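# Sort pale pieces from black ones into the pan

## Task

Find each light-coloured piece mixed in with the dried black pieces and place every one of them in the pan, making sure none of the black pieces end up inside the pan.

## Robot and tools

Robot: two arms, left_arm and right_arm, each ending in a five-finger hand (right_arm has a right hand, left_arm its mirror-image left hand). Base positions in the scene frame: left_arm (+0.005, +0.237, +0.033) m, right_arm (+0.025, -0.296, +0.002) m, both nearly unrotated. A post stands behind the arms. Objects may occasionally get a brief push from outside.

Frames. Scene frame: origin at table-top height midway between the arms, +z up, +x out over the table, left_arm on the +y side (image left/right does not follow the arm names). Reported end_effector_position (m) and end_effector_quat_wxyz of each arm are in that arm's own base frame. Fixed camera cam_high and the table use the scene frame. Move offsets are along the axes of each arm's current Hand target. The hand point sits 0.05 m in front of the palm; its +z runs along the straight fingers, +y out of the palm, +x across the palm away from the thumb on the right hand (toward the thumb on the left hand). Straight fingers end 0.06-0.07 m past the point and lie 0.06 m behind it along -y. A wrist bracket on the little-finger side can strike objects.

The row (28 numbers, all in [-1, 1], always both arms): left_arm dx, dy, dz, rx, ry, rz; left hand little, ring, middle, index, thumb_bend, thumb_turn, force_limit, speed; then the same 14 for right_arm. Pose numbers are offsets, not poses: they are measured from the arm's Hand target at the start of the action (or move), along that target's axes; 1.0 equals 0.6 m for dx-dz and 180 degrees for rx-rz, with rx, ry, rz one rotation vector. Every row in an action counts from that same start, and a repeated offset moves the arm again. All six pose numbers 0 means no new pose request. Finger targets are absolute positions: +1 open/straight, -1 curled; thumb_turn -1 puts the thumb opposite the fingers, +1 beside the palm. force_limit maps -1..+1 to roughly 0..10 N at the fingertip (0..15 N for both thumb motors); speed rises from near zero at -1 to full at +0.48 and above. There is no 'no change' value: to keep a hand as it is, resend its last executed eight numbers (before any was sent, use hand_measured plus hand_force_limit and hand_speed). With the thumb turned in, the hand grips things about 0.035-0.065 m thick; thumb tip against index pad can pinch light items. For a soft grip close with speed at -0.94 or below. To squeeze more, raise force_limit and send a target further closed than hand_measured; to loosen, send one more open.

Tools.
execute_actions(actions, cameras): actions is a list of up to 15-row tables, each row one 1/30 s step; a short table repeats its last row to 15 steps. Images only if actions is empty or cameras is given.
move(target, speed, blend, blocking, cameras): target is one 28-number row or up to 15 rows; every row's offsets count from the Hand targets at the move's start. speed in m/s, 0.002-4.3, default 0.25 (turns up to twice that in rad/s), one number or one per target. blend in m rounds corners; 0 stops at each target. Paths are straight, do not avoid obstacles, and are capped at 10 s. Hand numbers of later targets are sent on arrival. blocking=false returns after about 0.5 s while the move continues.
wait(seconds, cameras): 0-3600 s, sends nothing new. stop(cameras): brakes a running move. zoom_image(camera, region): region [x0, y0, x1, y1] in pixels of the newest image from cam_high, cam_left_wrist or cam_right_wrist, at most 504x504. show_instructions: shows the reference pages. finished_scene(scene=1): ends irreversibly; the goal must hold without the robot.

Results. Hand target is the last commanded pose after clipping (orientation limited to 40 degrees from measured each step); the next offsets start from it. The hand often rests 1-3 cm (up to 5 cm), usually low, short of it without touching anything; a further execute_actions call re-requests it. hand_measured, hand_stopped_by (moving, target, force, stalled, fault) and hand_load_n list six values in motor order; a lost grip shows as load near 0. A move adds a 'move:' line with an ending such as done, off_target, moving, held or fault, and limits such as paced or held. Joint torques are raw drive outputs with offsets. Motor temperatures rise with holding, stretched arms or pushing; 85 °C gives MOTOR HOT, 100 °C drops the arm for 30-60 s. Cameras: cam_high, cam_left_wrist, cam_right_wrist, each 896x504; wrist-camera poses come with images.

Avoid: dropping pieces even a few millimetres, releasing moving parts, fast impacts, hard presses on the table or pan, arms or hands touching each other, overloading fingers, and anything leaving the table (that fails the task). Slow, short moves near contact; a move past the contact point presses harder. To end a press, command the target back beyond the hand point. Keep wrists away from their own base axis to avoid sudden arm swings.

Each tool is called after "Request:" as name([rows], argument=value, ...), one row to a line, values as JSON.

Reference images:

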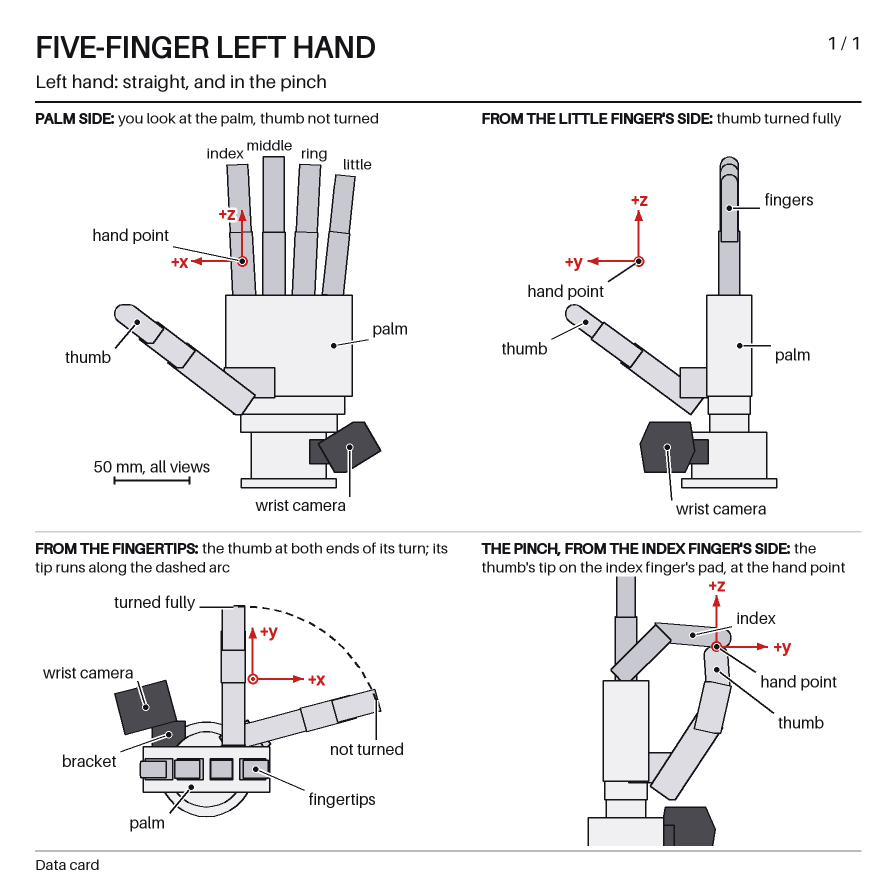

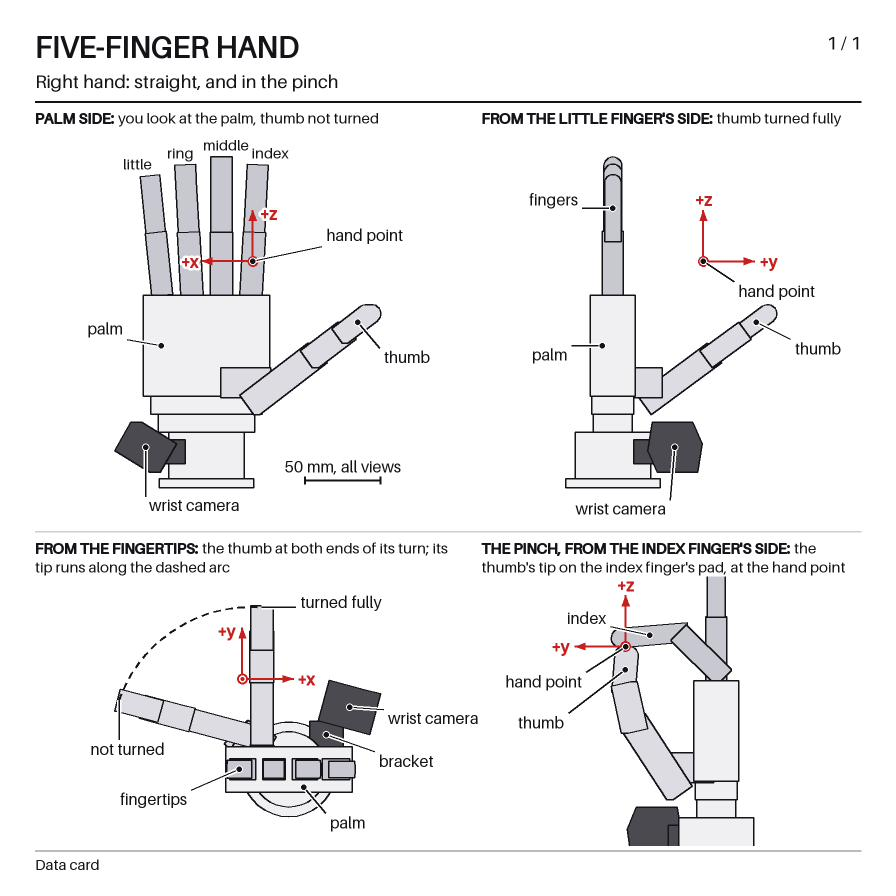

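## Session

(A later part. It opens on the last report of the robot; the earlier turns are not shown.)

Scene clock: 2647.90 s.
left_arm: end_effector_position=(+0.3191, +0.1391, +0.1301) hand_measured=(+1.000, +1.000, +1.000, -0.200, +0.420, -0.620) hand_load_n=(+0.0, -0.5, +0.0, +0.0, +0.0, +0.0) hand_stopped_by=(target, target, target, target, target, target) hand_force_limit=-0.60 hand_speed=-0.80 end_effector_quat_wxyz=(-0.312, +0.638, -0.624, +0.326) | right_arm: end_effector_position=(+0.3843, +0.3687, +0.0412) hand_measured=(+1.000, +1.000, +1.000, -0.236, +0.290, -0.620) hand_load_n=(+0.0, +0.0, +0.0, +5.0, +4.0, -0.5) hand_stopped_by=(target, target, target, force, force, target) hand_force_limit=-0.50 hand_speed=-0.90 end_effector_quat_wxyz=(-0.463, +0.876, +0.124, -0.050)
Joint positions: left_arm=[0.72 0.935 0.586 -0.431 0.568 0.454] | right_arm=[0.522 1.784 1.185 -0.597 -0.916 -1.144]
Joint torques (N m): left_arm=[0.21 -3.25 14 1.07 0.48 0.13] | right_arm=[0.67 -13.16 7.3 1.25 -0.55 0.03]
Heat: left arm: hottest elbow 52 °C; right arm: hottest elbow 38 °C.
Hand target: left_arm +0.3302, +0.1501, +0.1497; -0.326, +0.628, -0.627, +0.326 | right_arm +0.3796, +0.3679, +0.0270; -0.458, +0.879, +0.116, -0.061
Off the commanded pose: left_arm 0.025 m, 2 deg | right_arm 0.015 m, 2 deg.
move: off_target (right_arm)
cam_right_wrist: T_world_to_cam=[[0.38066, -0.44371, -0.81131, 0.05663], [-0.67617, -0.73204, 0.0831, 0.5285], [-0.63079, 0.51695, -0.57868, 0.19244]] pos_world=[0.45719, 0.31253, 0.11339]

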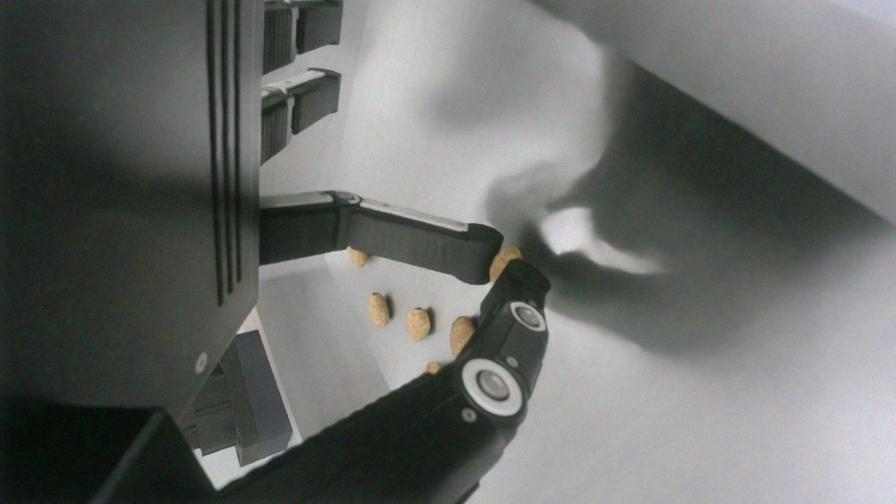

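Request:
move(target=[0,0,0,0,0,0,1,1,1,-0.2,0.42,-0.62,-0.6,-0.8,0,0.0082,0.0057,0,0,0,1,1,1,-0.25,0.2,-0.62,-0.5,-0.9], speed=0.04, cameras=["cam_right_wrist"])

Request:
zoom_image(camera="cam_right_wrist", region=[400, 160, 640, 380])

Scene clock: 2660.63 s.
left_arm: end_effector_position=(+0.3191, +0.1391, +0.1301) hand_measured=(+1.000, +1.000, +1.000, -0.200, +0.420, -0.620) hand_load_n=(+0.0, +0.0, +0.0, +0.0, +0.0, +0.0) hand_stopped_by=(target, target, target, target, target, target) hand_force_limit=-0.60 hand_speed=-0.80 end_effector_quat_wxyz=(-0.312, +0.638, -0.624, +0.326) | right_arm: end_effector_position=(+0.3847, +0.3689, +0.0363) hand_measured=(+1.000, +1.000, +1.000, -0.236, +0.290, -0.620) hand_load_n=(+0.0, +0.0, +0.0, +5.0, +4.0, -0.5) hand_stopped_by=(target, target, target, force, force, target) hand_force_limit=-0.50 hand_speed=-0.90 end_effector_quat_wxyz=(-0.463, +0.876, +0.124, -0.049)
Joint positions: left_arm=[0.72 0.935 0.586 -0.431 0.568 0.454] | right_arm=[0.522 1.792 1.18 -0.583 -0.916 -1.144]
Joint torques (N m): left_arm=[0.15 -3.31 14.01 1.07 0.48 0.14] | right_arm=[0.67 -13.63 7.13 1.24 -0.54 0.02]
Heat: left arm: hottest elbow 52 °C; right arm: hottest elbow 38 °C.
Hand target: left_arm +0.3302, +0.1501, +0.1497; -0.326, +0.628, -0.627, +0.326 | right_arm +0.3796, +0.3679, +0.0210; -0.458, +0.879, +0.116, -0.061
Off the commanded pose: left_arm 0.025 m, 2 deg | right_arm 0.016 m, 2 deg.
move: off_target (right_arm)
cam_right_wrist: T_world_to_cam=[[0.38208, -0.44293, -0.81106, 0.05179], [-0.67627, -0.73215, 0.08125, 0.52953], [-0.62981, 0.51746, -0.57929, 0.18921]] pos_world=[0.45748, 0.31273, 0.10859]

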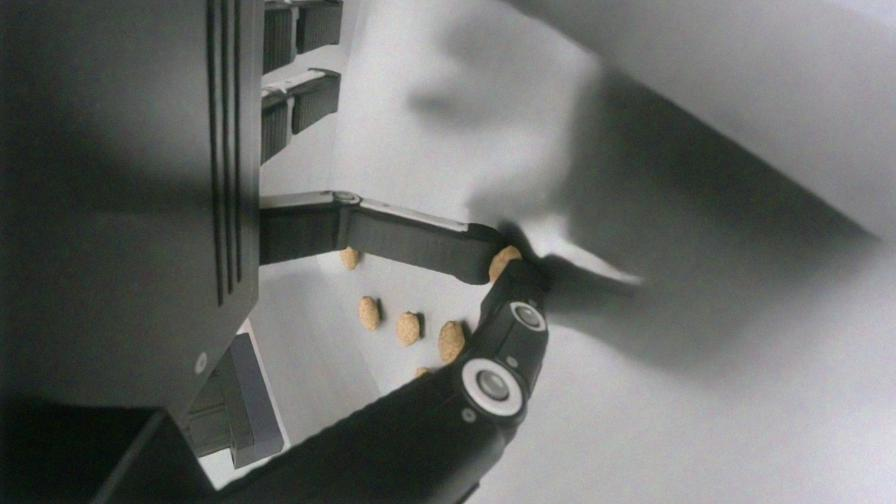

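Scaled by 2.100 from the camera's image (finer frame: 1280x720).

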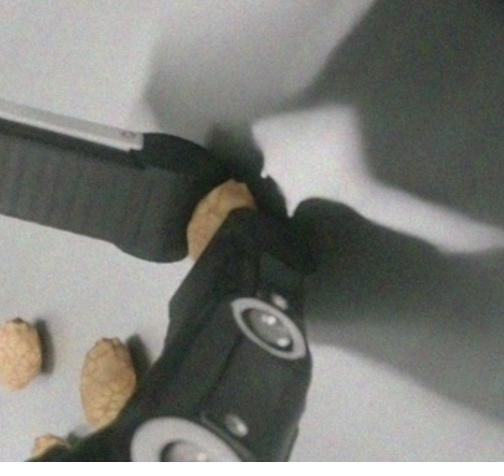

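Request:
move(target=[0,0,0,0,0,0,1,1,1,-0.2,0.42,-0.62,-0.6,-0.8,0,0.0061,0.0043,0,0,0,1,1,1,-0.25,0.2,-0.62,-0.5,-0.9], speed=0.04, cameras=["cam_right_wrist"])

Request:
zoom_image(camera="cam_right_wrist", region=[400, 160, 640, 380])

Scene clock: 2674.63 s.
left_arm: end_effector_position=(+0.3191, +0.1391, +0.1301) hand_measured=(+1.000, +1.000, +1.000, -0.200, +0.420, -0.620) hand_load_n=(+0.0, +0.0, +0.0, +0.0, +0.0, +0.0) hand_stopped_by=(target, target, target, target, target, target) hand_force_limit=-0.60 hand_speed=-0.80 end_effector_quat_wxyz=(-0.312, +0.638, -0.624, +0.326) | right_arm: end_effector_position=(+0.3862, +0.3699, +0.0361) hand_measured=(+1.000, +1.000, +1.000, -0.236, +0.290, -0.620) hand_load_n=(-0.5, +0.0, +0.0, +4.5, +4.0, +0.0) hand_stopped_by=(target, target, target, force, force, target) hand_force_limit=-0.50 hand_speed=-0.90 end_effector_quat_wxyz=(-0.464, +0.876, +0.125, -0.047)
Joint positions: left_arm=[0.72 0.935 0.586 -0.431 0.568 0.454] | right_arm=[0.522 1.793 1.18 -0.574 -0.916 -1.14]
Joint torques (N m): left_arm=[0.21 -3.31 14 1.06 0.48 0.13] | right_arm=[0.67 -12.86 6.82 1.39 -0.54 -0.01]
Heat: left arm: hottest elbow 52 °C; right arm: hottest elbow 37 °C.
Hand target: left_arm +0.3302, +0.1501, +0.1497; -0.326, +0.628, -0.627, +0.326 | right_arm +0.3796, +0.3679, +0.0165; -0.458, +0.879, +0.116, -0.061
Off the commanded pose: left_arm 0.025 m, 2 deg | right_arm 0.021 m, 2 deg.
move: off_target (right_arm)
cam_right_wrist: T_world_to_cam=[[0.38455, -0.44098, -0.81096, 0.04985], [-0.67804, -0.73109, 0.07603, 0.53181], [-0.62641, 0.52062, -0.58014, 0.18702]] pos_world=[0.45857, 0.31341, 0.10849]

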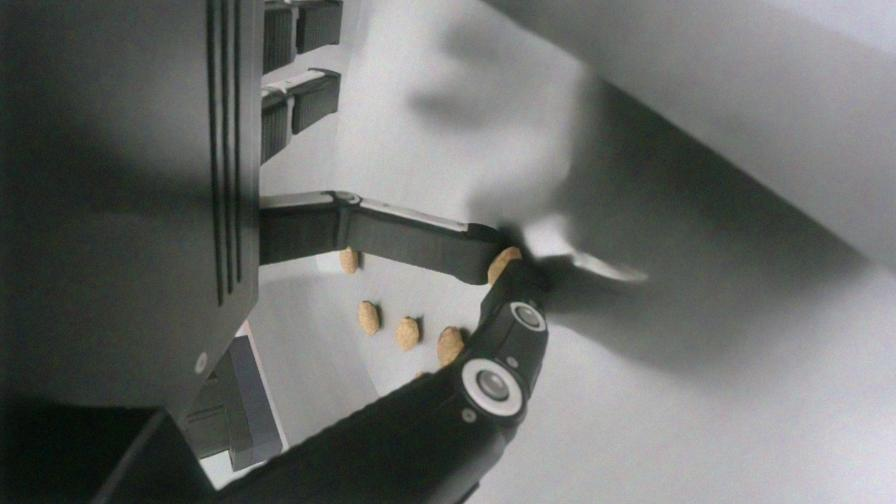

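Scaled by 2.100 from the camera's image (finer frame: 1280x720).

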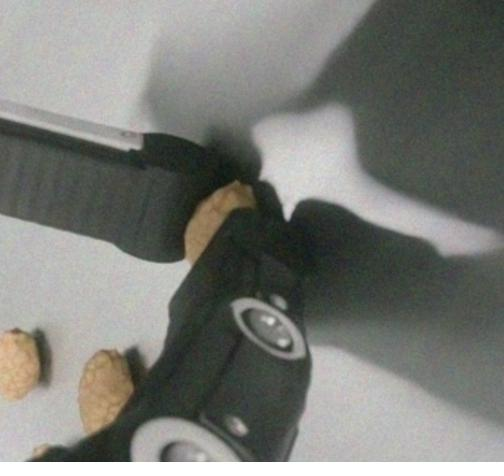

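Request:
move(target=[0,0,0,0,0,0,1,1,1,-0.2,0.42,-0.62,-0.6,-0.8,0,-0.004,-0.0028,0,0,0,1,1,1,-0.18,0.38,-0.62,-0.5,-0.9], speed=0.04, cameras=["cam_right_wrist"])

Request:
zoom_image(camera="cam_right_wrist", region=[400, 160, 640, 380])

Scene clock: 2684.07 s.
left_arm: end_effector_position=(+0.3191, +0.1391, +0.1301) hand_measured=(+1.000, +1.000, +1.000, -0.200, +0.420, -0.620) hand_load_n=(+0.0, +0.0, +0.0, +0.0, +0.0, +0.0) hand_stopped_by=(target, target, target, target, target, target) hand_force_limit=-0.60 hand_speed=-0.80 end_effector_quat_wxyz=(-0.312, +0.638, -0.624, +0.326) | right_arm: end_effector_position=(+0.3862, +0.3699, +0.0361) hand_measured=(+1.000, +1.000, +1.000, -0.180, +0.380, -0.620) hand_load_n=(+0.0, +0.0, +0.0, +0.0, +0.0, +0.0) hand_stopped_by=(target, target, target, target, target, target) hand_force_limit=-0.50 hand_speed=-0.90 end_effector_quat_wxyz=(-0.464, +0.876, +0.125, -0.047)
Joint positions: left_arm=[0.72 0.935 0.586 -0.431 0.568 0.454] | right_arm=[0.522 1.793 1.18 -0.574 -0.916 -1.14]
Joint torques (N m): left_arm=[0.15 -3.31 14 1.05 0.47 0.13] | right_arm=[0.67 -13.04 7.04 1.02 -0.54 -0.01]
Heat: left arm: hottest elbow 52 °C; right arm: hottest elbow 37 °C.
Hand target: left_arm +0.3302, +0.1501, +0.1497; -0.326, +0.628, -0.627, +0.326 | right_arm +0.3796, +0.3679, +0.0195; -0.458, +0.879, +0.116, -0.061
Off the commanded pose: left_arm 0.025 m, 2 deg | right_arm 0.018 m, 2 deg.
move: off_target (right_arm)
cam_right_wrist: T_world_to_cam=[[0.38428, -0.44113, -0.81101, 0.04998], [-0.67819, -0.73092, 0.07622, 0.53174], [-0.62641, 0.52073, -0.58005, 0.18703]] pos_world=[0.45857, 0.31332, 0.10849]

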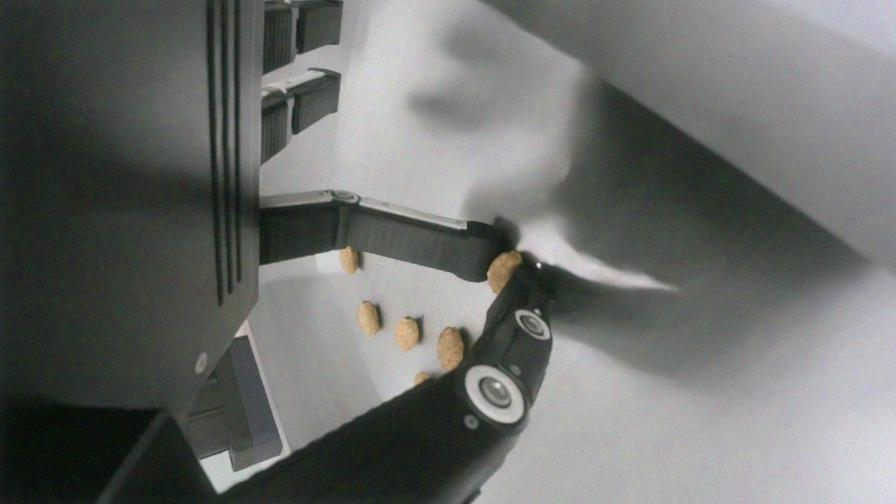

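Scaled by 2.100 from the camera's image (finer frame: 1280x720).

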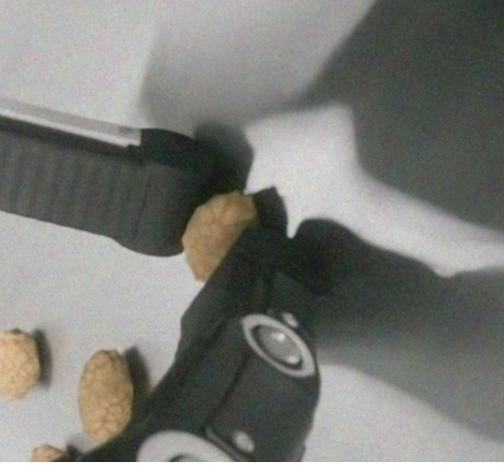

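Request:
move(target=[0,0,0,0,0,0,1,1,1,-0.2,0.42,-0.62,-0.6,-0.8,0,-0.0041,-0.0028,0,0,0,1,1,1,-0.1,0.46,-0.62,-0.5,-0.9], speed=0.04, cameras=["cam_right_wrist"])

Request:
move(target=[0,0,0,0,0,0,1,1,1,-0.2,0.42,-0.62,-0.6,-0.8,0,-0.041,-0.0287,0,0,0,1,1,1,-0.1,0.46,-0.62,-0.5,-0.9], speed=0.05, cameras=["cam_right_wrist"])

Scene clock: 2694.27 s.
left_arm: end_effector_position=(+0.3191, +0.1391, +0.1301) hand_measured=(+1.000, +1.000, +1.000, -0.200, +0.420, -0.620) hand_load_n=(+0.0, +0.0, +0.0, +0.0, +0.0, +0.0) hand_stopped_by=(target, target, target, target, target, target) hand_force_limit=-0.60 hand_speed=-0.80 end_effector_quat_wxyz=(-0.312, +0.638, -0.624, +0.326) | right_arm: end_effector_position=(+0.3859, +0.3701, +0.0366) hand_measured=(+1.000, +1.000, +1.000, -0.102, +0.458, -0.620) hand_load_n=(+0.0, +0.0, +0.0, -3.5, -1.5, -0.5) hand_stopped_by=(target, target, target, target, target, target) hand_force_limit=-0.50 hand_speed=-0.90 end_effector_quat_wxyz=(-0.465, +0.875, +0.124, -0.048)
Joint positions: left_arm=[0.72 0.935 0.586 -0.431 0.568 0.454] | right_arm=[0.522 1.793 1.18 -0.574 -0.917 -1.138]
Joint torques (N m): left_arm=[0.21 -3.31 14 1.07 0.48 0.13] | right_arm=[0.79 -13.57 7.28 0.73 -0.48 -0.03]
Heat: left arm: hottest elbow 52 °C; right arm: hottest elbow 36 °C.
Hand target: left_arm +0.3302, +0.1501, +0.1497; -0.326, +0.628, -0.627, +0.326 | right_arm +0.3796, +0.3679, +0.0225; -0.458, +0.879, +0.116, -0.061
Off the commanded pose: left_arm 0.025 m, 2 deg | right_arm 0.016 m, 2 deg.
move: off_target (right_arm)
cam_right_wrist: T_world_to_cam=[[0.38238, -0.4402, -0.81241, 0.05103], [-0.67828, -0.73079, 0.07673, 0.53168], [-0.62747, 0.5217, -0.57802, 0.18688]] pos_world=[0.45837, 0.31351, 0.10869]

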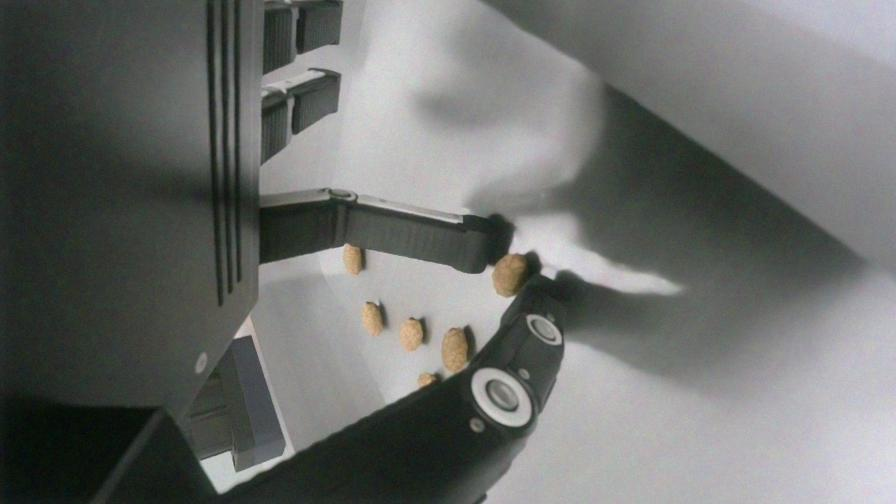

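Scene clock: 2695.30 s.
left_arm: end_effector_position=(+0.3191, +0.1391, +0.1301) hand_measured=(+1.000, +1.000, +1.000, -0.200, +0.420, -0.620) hand_load_n=(+0.0, -0.5, +0.0, +0.0, +0.0, +0.0) hand_stopped_by=(target, target, target, target, target, target) hand_force_limit=-0.60 hand_speed=-0.80 end_effector_quat_wxyz=(-0.312, +0.638, -0.624, +0.326) | right_arm: end_effector_position=(+0.3747, +0.3635, +0.0448) hand_measured=(+1.000, +1.000, +1.000, -0.100, +0.460, -0.620) hand_load_n=(+0.0, +0.0, +0.0, +0.0, +0.0, +0.0) hand_stopped_by=(target, target, target, target, target, target) hand_force_limit=-0.50 hand_speed=-0.90 end_effector_quat_wxyz=(-0.457, +0.880, +0.114, -0.065)
Joint positions: left_arm=[0.72 0.935 0.586 -0.431 0.568 0.454] | right_arm=[0.522 1.772 1.18 -0.638 -0.916 -1.138]
Joint torques (N m): left_arm=[0.15 -3.31 14 1.05 0.48 0.14] | right_arm=[0.79 -15.09 9.68 0.34 -0.53 -0.02]
Heat: left arm: hottest elbow 52 °C; right arm: hottest elbow 36 °C.
Hand target: left_arm +0.3302, +0.1501, +0.1497; -0.326, +0.628, -0.627, +0.326 | right_arm +0.3796, +0.3679, +0.0525; -0.458, +0.879, +0.116, -0.061
Off the commanded pose: left_arm 0.025 m, 2 deg | right_arm 0.010 m, 1 deg.
move: done
cam_right_wrist: T_world_to_cam=[[0.35173, -0.4589, -0.8159, 0.07752], [-0.67489, -0.72831, 0.11869, 0.51457], [-0.6487, 0.5089, -0.56588, 0.20019]] pos_world=[0.44987, 0.30847, 0.11546]

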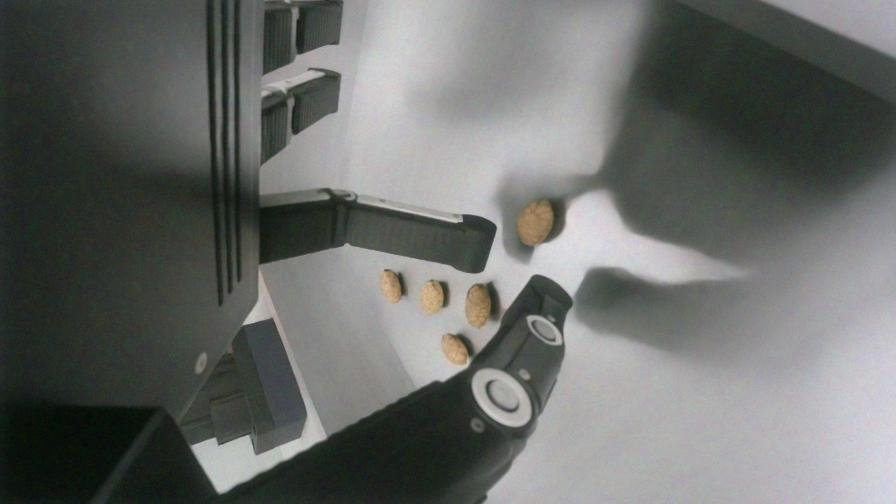

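Request:
move([
  [0,0,0,0,0,0,1,1,1,-0.2,0.42,-0.62,-0.6,-0.8,0,-0.1502,-0.1052,0,0,0,1,1,1,-0.1,0.46,-0.62,-0.5,-0.9],
  [0,0,0,0,0,0,1,1,1,-0.2,0.42,-0.62,-0.6,-0.8,-0.2125,0.2208,-0.6563,0,0.1365,0.0957,1,1,1,-0.1,0.46,-0.62,-0.5,-0.9],
], speed=0.2, cameras=["all"])

Request:
zoom_image(camera="cam_high", region=[380, 80, 560, 220])

Scene clock: 2715.77 s.
left_arm: end_effector_position=(+0.3191, +0.1391, +0.1301) hand_measured=(+1.000, +1.000, +1.000, -0.200, +0.420, -0.620) hand_load_n=(+0.0, +0.0, +0.0, +0.0, +0.0, +0.0) hand_stopped_by=(target, target, target, target, target, target) hand_force_limit=-0.60 hand_speed=-0.80 end_effector_quat_wxyz=(-0.312, +0.638, -0.624, +0.326) | right_arm: end_effector_position=(+0.3489, -0.0436, +0.1643) hand_measured=(+1.000, +1.000, +1.000, -0.100, +0.460, -0.620) hand_load_n=(+0.0, +0.0, +0.0, +0.0, +0.0, +0.0) hand_stopped_by=(target, target, target, target, target, target) hand_force_limit=-0.50 hand_speed=-0.90 end_effector_quat_wxyz=(-0.460, +0.878, -0.123, +0.052)
Joint positions: left_arm=[0.72 0.935 0.586 -0.431 0.568 0.454] | right_arm=[-0.459 1.461 1.143 -1.54 -0.932 -1.898]
Joint torques (N m): left_arm=[0.21 -3.37 14 1.06 0.48 0.13] | right_arm=[0.32 -9.05 11.34 -0.75 -0.6 -0.18]
Heat: left arm: hottest elbow 52 °C; right arm: hottest elbow 37 °C.
Hand target: left_arm +0.3302, +0.1501, +0.1497; -0.326, +0.628, -0.627, +0.326 | right_arm +0.3601, -0.0499, +0.1699; -0.458, +0.880, -0.116, +0.059
Off the commanded pose: left_arm 0.025 m, 2 deg | right_arm 0.014 m, 1 deg.
move: off_target (right_arm)
cam_left_wrist: T_world_to_cam=[[0.57418, -0.29299, 0.76451, -0.23799], [-0.54863, -0.8308, 0.09366, 0.28041], [0.60772, -0.47321, -0.63777, 0.06405]] pos_world=[0.25157, 0.19354, 0.19653]
cam_right_wrist: T_world_to_cam=[[0.06262, -0.56932, -0.81973, 0.09398], [-0.94952, -0.28696, 0.12676, 0.30015], [-0.30739, 0.77041, -0.55854, 0.34939]] pos_world=[0.38652, -0.12954, 0.23414]

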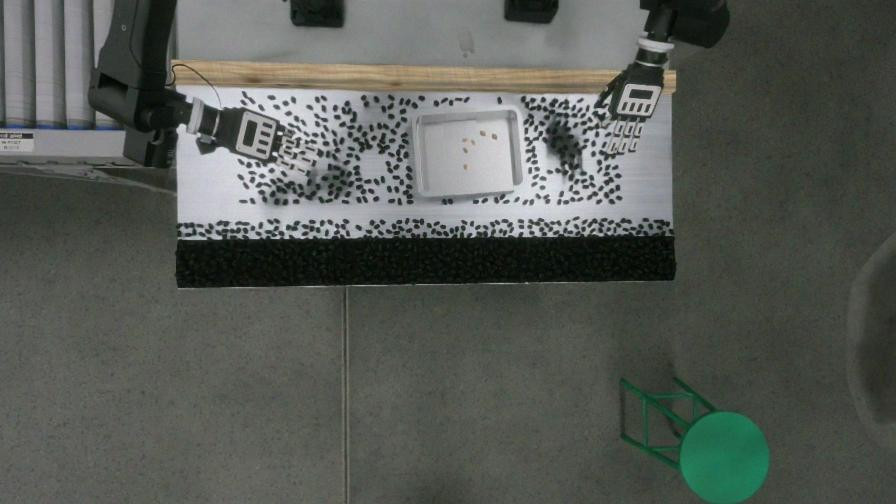

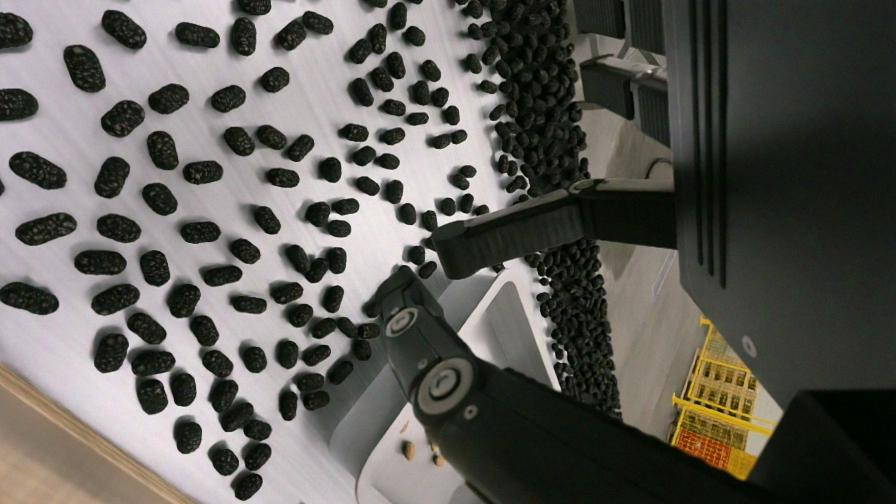

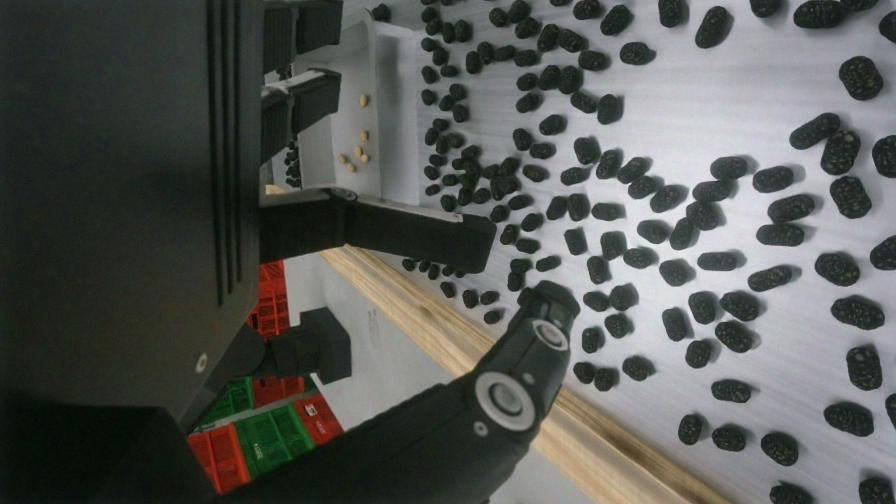

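Scaled by 2.800 from the camera's image (finer frame: 1280x720).

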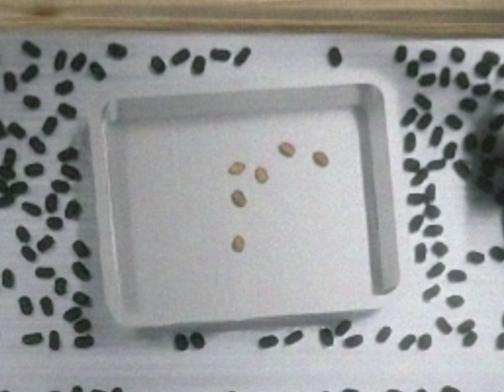

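Request:
zoom_image(camera="cam_high", region=[170, 60, 350, 180])

Request:
zoom_image(camera="cam_high", region=[300, 60, 440, 180])

Request:
zoom_image(camera="cam_high", region=[510, 60, 690, 180])

Request:
zoom_image(camera="cam_high", region=[170, 150, 350, 300])

Request:
zoom_image(camera="cam_high", region=[340, 150, 520, 300])

Request:
zoom_image(camera="cam_high", region=[510, 150, 690, 300])

Scaled by 2.800 from the camera's image (finer frame: 1280x720).

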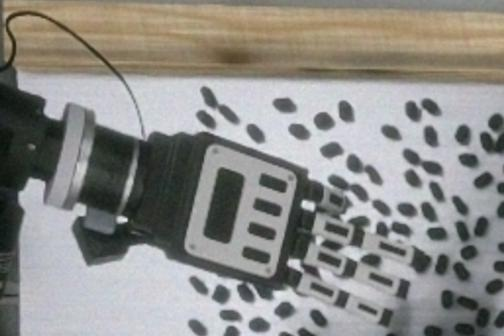

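Scaled by 3.600 from the camera's image (finer frame: 1280x720).

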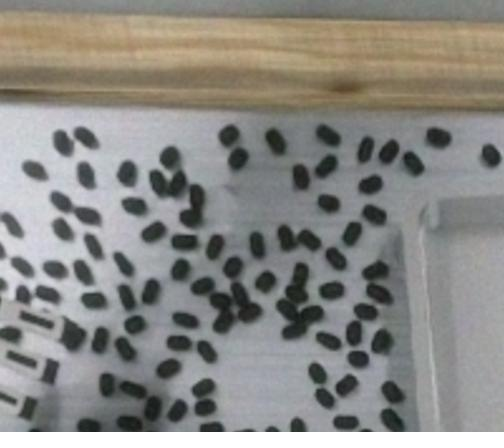

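Scaled by 2.800 from the camera's image (finer frame: 1280x720).

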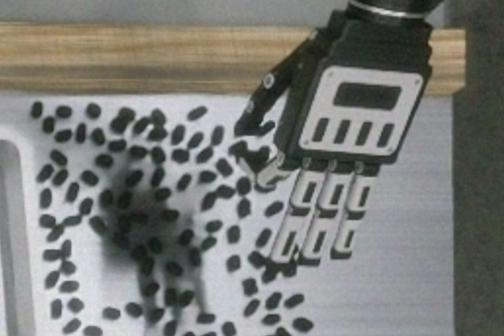

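Scaled by 2.800 from the camera's image (finer frame: 1280x720).

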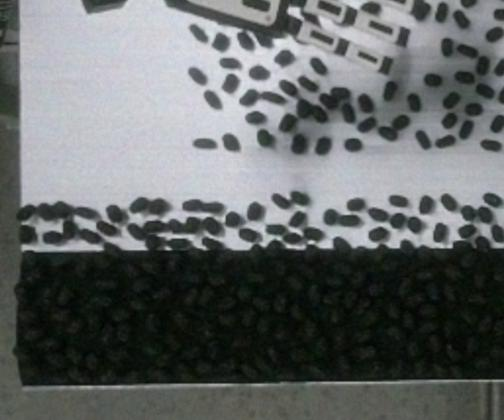

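Scaled by 2.800 from the camera's image (finer frame: 1280x720).

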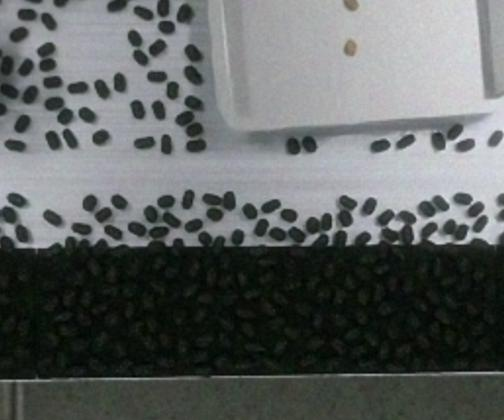

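Scaled by 2.800 from the camera's image (finer frame: 1280x720).

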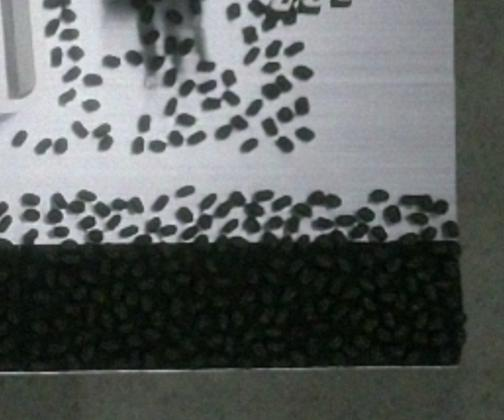

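Request:
move(target=[-0.2,-0.0546,-0.0383,0,0,0,1,1,1,-0.2,0.42,-0.62,-0.6,-0.8,0,0,0,0,0,0,1,1,1,-0.1,0.46,-0.62,-0.5,-0.9], speed=0.15, cameras=["all"])

Request:
zoom_image(camera="cam_high", region=[510, 60, 690, 200])

Scene clock: 2746.13 s.
left_arm: end_effector_position=(+0.3221, +0.2561, +0.1719) hand_measured=(+1.000, +1.000, +1.000, -0.200, +0.420, -0.620) hand_load_n=(+0.0, +0.0, +0.0, +0.0, +0.0, +0.0) hand_stopped_by=(target, target, target, target, target, target) hand_force_limit=-0.60 hand_speed=-0.80 end_effector_quat_wxyz=(-0.311, +0.638, -0.622, +0.329) | right_arm: end_effector_position=(+0.3489, -0.0436, +0.1643) hand_measured=(+1.000, +1.000, +1.000, -0.100, +0.460, -0.620) hand_load_n=(-0.5, +0.0, -0.5, +0.0, +0.0, +0.0) hand_stopped_by=(target, target, target, target, target, target) hand_force_limit=-0.50 hand_speed=-0.90 end_effector_quat_wxyz=(-0.460, +0.878, -0.122, +0.052)
Joint positions: left_arm=[0.969 1.19 0.886 -0.617 0.738 0.685] | right_arm=[-0.459 1.461 1.143 -1.54 -0.932 -1.898]
Joint torques (N m): left_arm=[0.21 -7.3 13.96 0.85 0.63 0.15] | right_arm=[0.26 -9.05 11.33 -0.75 -0.6 -0.18]
Heat: left arm: hottest elbow 52 °C; right arm: hottest elbow 41 °C.
Hand target: left_arm +0.3302, +0.2699, +0.1897; -0.326, +0.628, -0.627, +0.326 | right_arm +0.3601, -0.0500, +0.1699; -0.458, +0.880, -0.116, +0.059
Off the commanded pose: left_arm 0.024 m, 2 deg | right_arm 0.014 m, 1 deg.
move: off_target (left_arm)
cam_left_wrist: T_world_to_cam=[[0.5706, -0.28904, 0.76868, -0.2379], [-0.54916, -0.83025, 0.09546, 0.37511], [0.6106, -0.4766, -0.63247, 0.14324]] pos_world=[0.25428, 0.31094, 0.23766]
cam_right_wrist: T_world_to_cam=[[0.06342, -0.56938, -0.81963, 0.09364], [-0.94947, -0.28739, 0.12618, 0.30021], [-0.3074, 0.7702, -0.55883, 0.34943]] pos_world=[0.38652, -0.12954, 0.23414]

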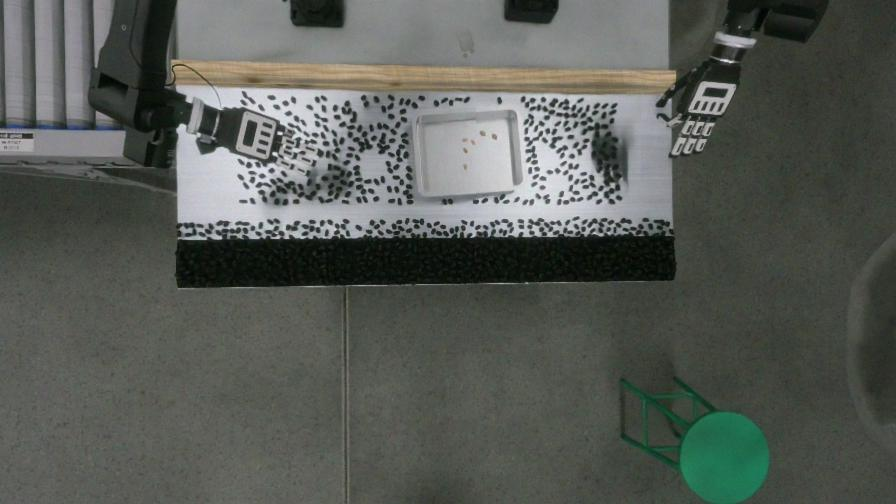

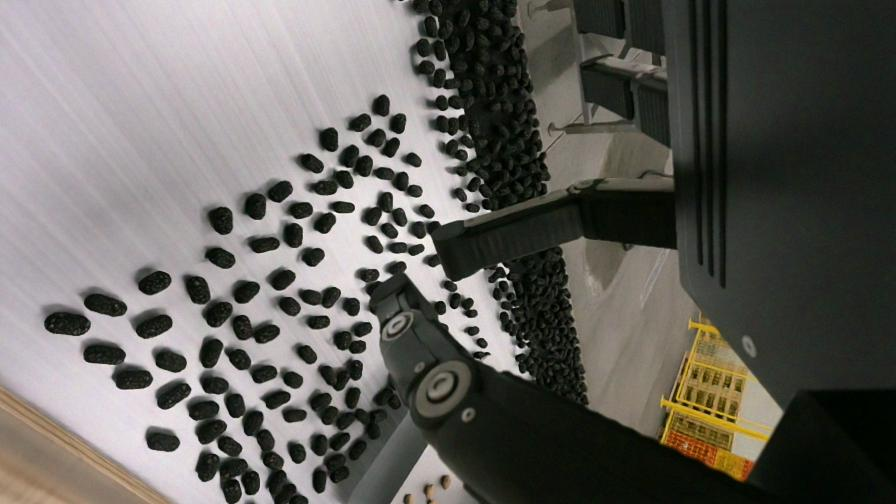

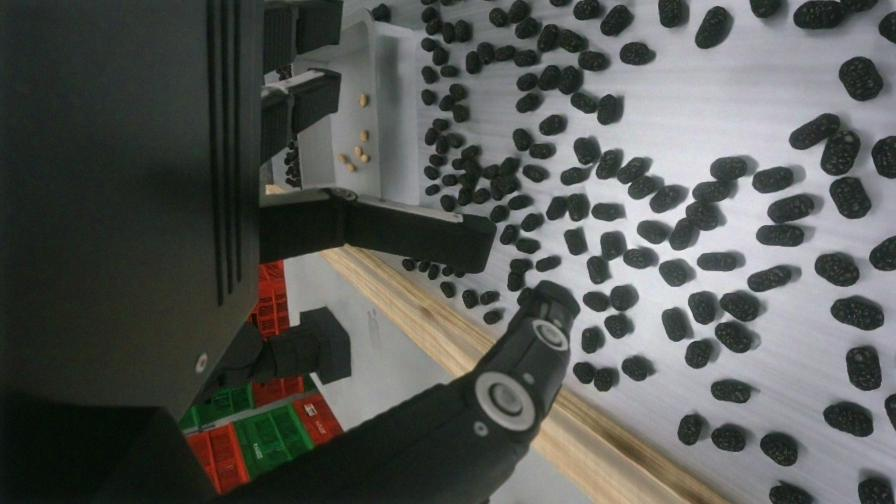

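Scaled by 2.800 from the camera's image (finer frame: 1280x720).

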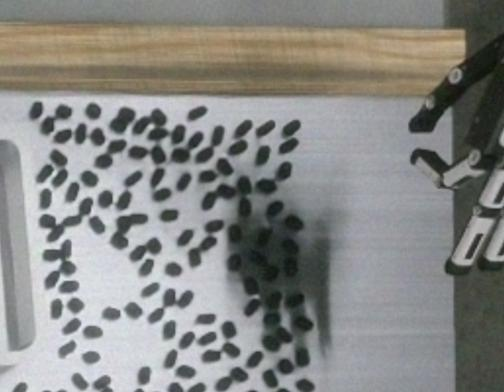

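Request:
move(target=[0,0,0,0,0,0,1,1,1,-0.2,0.42,-0.62,-0.6,-0.8,-0.0862,-0.253,0.2158,0,0,0,1,1,1,-0.1,0.46,-0.62,-0.5,-0.9], speed=0.2, cameras=["all"])

Request:
zoom_image(camera="cam_high", region=[170, 70, 350, 220])

Request:
zoom_image(camera="cam_high", region=[380, 80, 560, 220])

Scene clock: 2771.57 s.
left_arm: end_effector_position=(+0.3221, +0.2561, +0.1719) hand_measured=(+1.000, +1.000, +1.000, -0.200, +0.420, -0.620) hand_load_n=(+0.0, +0.0, +0.0, +0.0, +0.0, +0.0) hand_stopped_by=(target, target, target, target, target, target) hand_force_limit=-0.60 hand_speed=-0.80 end_effector_quat_wxyz=(-0.312, +0.638, -0.622, +0.329) | right_arm: end_effector_position=(+0.3626, +0.1485, +0.2225) hand_measured=(+1.000, +1.000, +1.000, -0.100, +0.460, -0.620) hand_load_n=(+0.0, +0.0, +0.0, +0.0, +0.0, +0.0) hand_stopped_by=(target, target, target, target, target, target) hand_force_limit=-0.50 hand_speed=-0.90 end_effector_quat_wxyz=(-0.458, +0.880, -0.113, +0.060)
Joint positions: left_arm=[0.969 1.19 0.886 -0.617 0.739 0.685] | right_arm=[0.057 1.215 1.061 -1 -0.893 -1.055]
Joint torques (N m): left_arm=[0.26 -7.3 13.94 0.87 0.62 0.13] | right_arm=[0.85 -8.82 8.79 1.31 -0.5 0.02]
Heat: left arm: hottest elbow 48 °C; right arm: hottest elbow 42 °C.
Hand target: left_arm +0.3302, +0.2699, +0.1897; -0.326, +0.628, -0.627, +0.326 | right_arm +0.3600, +0.1499, +0.2201; -0.458, +0.880, -0.116, +0.060
Off the commanded pose: left_arm 0.024 m, 2 deg | right_arm 0.004 m, 0 deg.
move: done
cam_left_wrist: T_world_to_cam=[[0.57015, -0.28971, 0.76877, -0.23767], [-0.54976, -0.8299, 0.09497, 0.37526], [0.61049, -0.47679, -0.63244, 0.14339]] pos_world=[0.25427, 0.31094, 0.23776]
cam_right_wrist: T_world_to_cam=[[0.08639, -0.57468, -0.8138, 0.24105], [-0.94922, -0.29552, 0.10792, 0.36625], [-0.30252, 0.76316, -0.57103, 0.24016]] pos_world=[0.39948, 0.06349, 0.29377]

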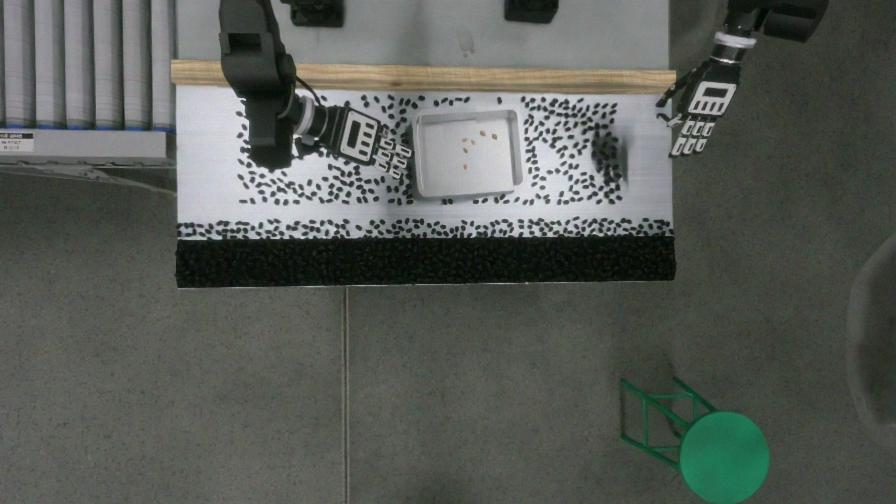

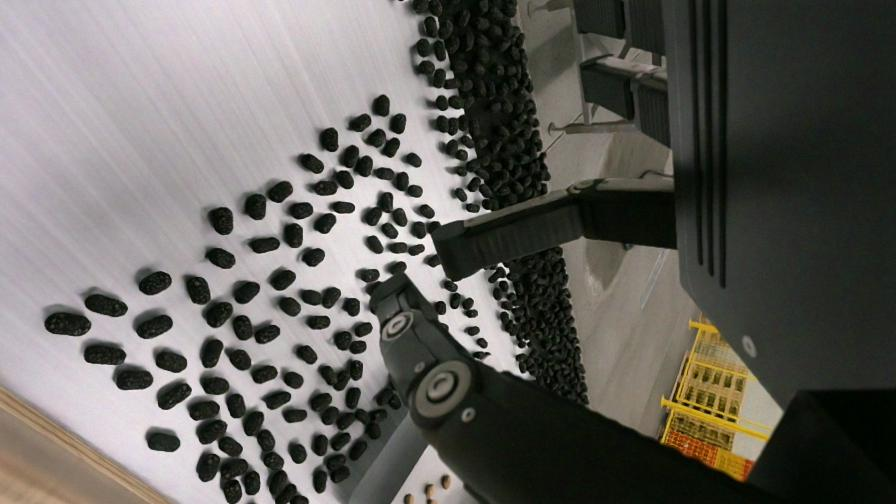

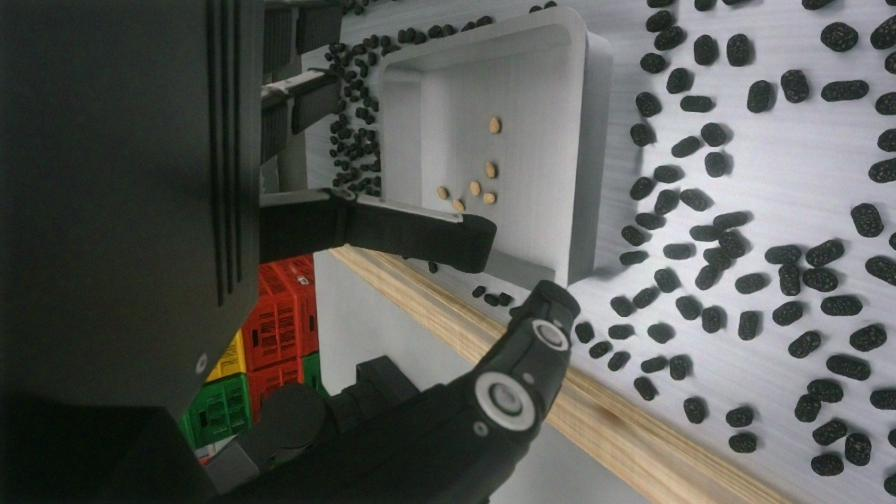

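Scaled by 2.800 from the camera's image (finer frame: 1280x720).

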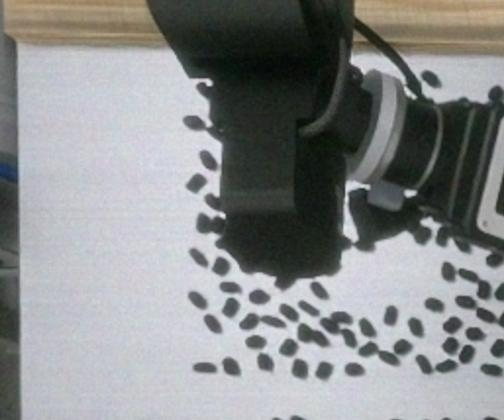

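Scaled by 2.800 from the camera's image (finer frame: 1280x720).

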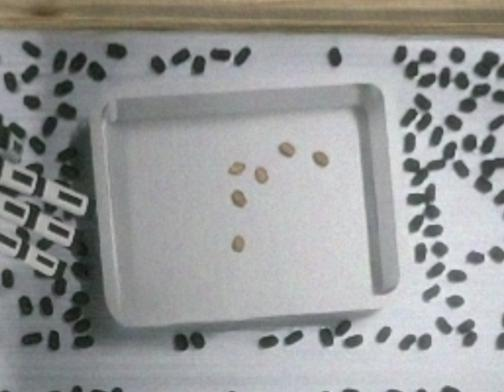

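Request:
move(target=[0,0,0,0,0,0,1,1,1,-0.2,0.42,-0.62,-0.6,-0.8,-0.0647,-0.1386,0.1977,0,0,0,1,1,1,-0.1,0.46,-0.62,-0.5,-0.9], speed=0.2, cameras=["cam_high"])

Request:
zoom_image(camera="cam_high", region=[220, 70, 370, 220])

Scene clock: 2783.73 s.
left_arm: end_effector_position=(+0.3221, +0.2561, +0.1719) hand_measured=(+1.000, +1.000, +1.000, -0.200, +0.420, -0.620) hand_load_n=(+0.0, +0.0, +0.0, +0.0, +0.0, +0.0) hand_stopped_by=(target, target, target, target, target, target) hand_force_limit=-0.60 hand_speed=-0.80 end_effector_quat_wxyz=(-0.312, +0.638, -0.622, +0.329) | right_arm: end_effector_position=(+0.3541, +0.2955, +0.2172) hand_measured=(+1.000, +1.000, +1.000, -0.100, +0.460, -0.620) hand_load_n=(+0.0, +0.0, +0.0, +0.0, +0.0, +0.0) hand_stopped_by=(target, target, target, target, target, target) hand_force_limit=-0.50 hand_speed=-0.90 end_effector_quat_wxyz=(-0.455, +0.882, -0.114, +0.056)
Joint positions: left_arm=[0.969 1.19 0.886 -0.617 0.739 0.685] | right_arm=[0.445 1.253 1.048 -0.633 -0.674 -0.601]
Joint torques (N m): left_arm=[0.21 -7.24 13.94 0.87 0.63 0.13] | right_arm=[0.73 -8.35 11.19 1.91 -0.33 0.02]
Heat: left arm: hottest elbow 47 °C; right arm: hottest elbow 41 °C.
Hand target: left_arm +0.3302, +0.2699, +0.1897; -0.326, +0.628, -0.627, +0.326 | right_arm +0.3599, +0.3000, +0.2201; -0.458, +0.880, -0.115, +0.060
Off the commanded pose: left_arm 0.024 m, 2 deg | right_arm 0.008 m, 1 deg.
move: done

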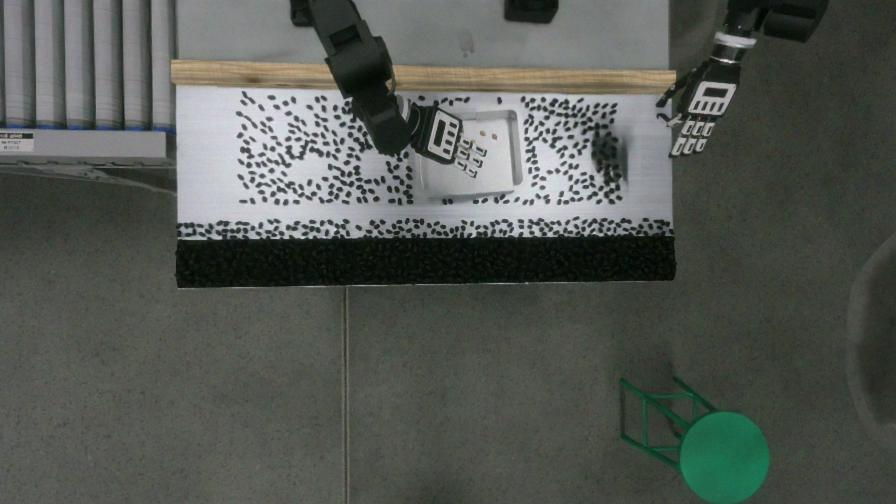

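Scaled by 3.360 from the camera's image (finer frame: 1280x720).

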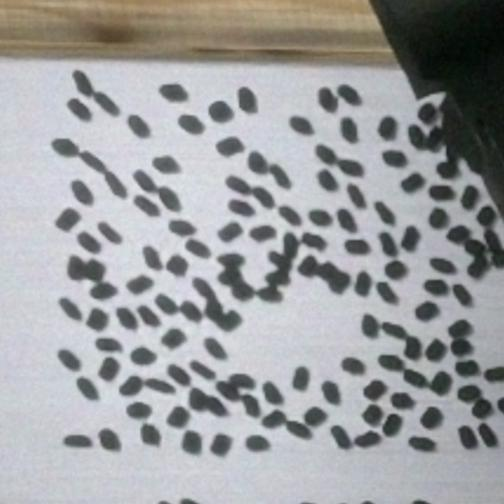

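Request:
move(target=[0,0,0,0,0,0,1,1,1,-0.2,0.42,-0.62,-0.6,-0.8,0.129,0.277,-0.395,0,0,0,1,1,1,-0.1,0.46,-0.62,-0.5,-0.9], speed=0.25, cameras=["cam_high"])

Request:
finished_scene()

Scene clock: 2796.13 s.
left_arm: end_effector_position=(+0.3221, +0.2561, +0.1719) hand_measured=(+1.000, +1.000, +1.000, -0.200, +0.420, -0.620) hand_load_n=(+0.0, +0.0, +0.0, +0.0, +0.0, +0.0) hand_stopped_by=(target, target, target, target, target, target) hand_force_limit=-0.60 hand_speed=-0.80 end_effector_quat_wxyz=(-0.312, +0.638, -0.622, +0.329) | right_arm: end_effector_position=(+0.3479, +0.0053, +0.2120) hand_measured=(+1.000, +1.000, +1.000, -0.100, +0.460, -0.620) hand_load_n=(+0.0, -0.5, +0.0, +0.0, +0.0, +0.0) hand_stopped_by=(target, target, target, target, target, target) hand_force_limit=-0.50 hand_speed=-0.90 end_effector_quat_wxyz=(-0.458, +0.879, -0.123, +0.050)
Joint positions: left_arm=[0.969 1.19 0.886 -0.617 0.739 0.685] | right_arm=[-0.34 1.347 1.164 -1.517 -0.952 -1.7]
Joint torques (N m): left_arm=[0.21 -7.3 13.96 0.85 0.62 0.13] | right_arm=[0.15 -7.82 12.15 -0.43 -0.74 -0.19]
Heat: left arm: hottest elbow 47 °C; right arm: hottest elbow 43 °C.
Hand target: left_arm +0.3302, +0.2699, +0.1897; -0.326, +0.628, -0.627, +0.326 | right_arm +0.3601, +0.0003, +0.2200; -0.458, +0.880, -0.115, +0.060
Off the commanded pose: left_arm 0.024 m, 2 deg | right_arm 0.015 m, 1 deg.
move: off_target (right_arm)

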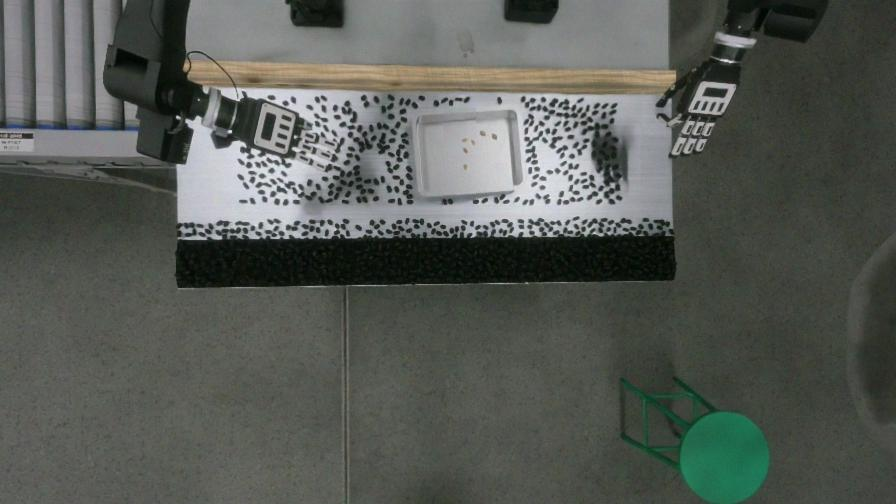

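The scene is finished: the task was done.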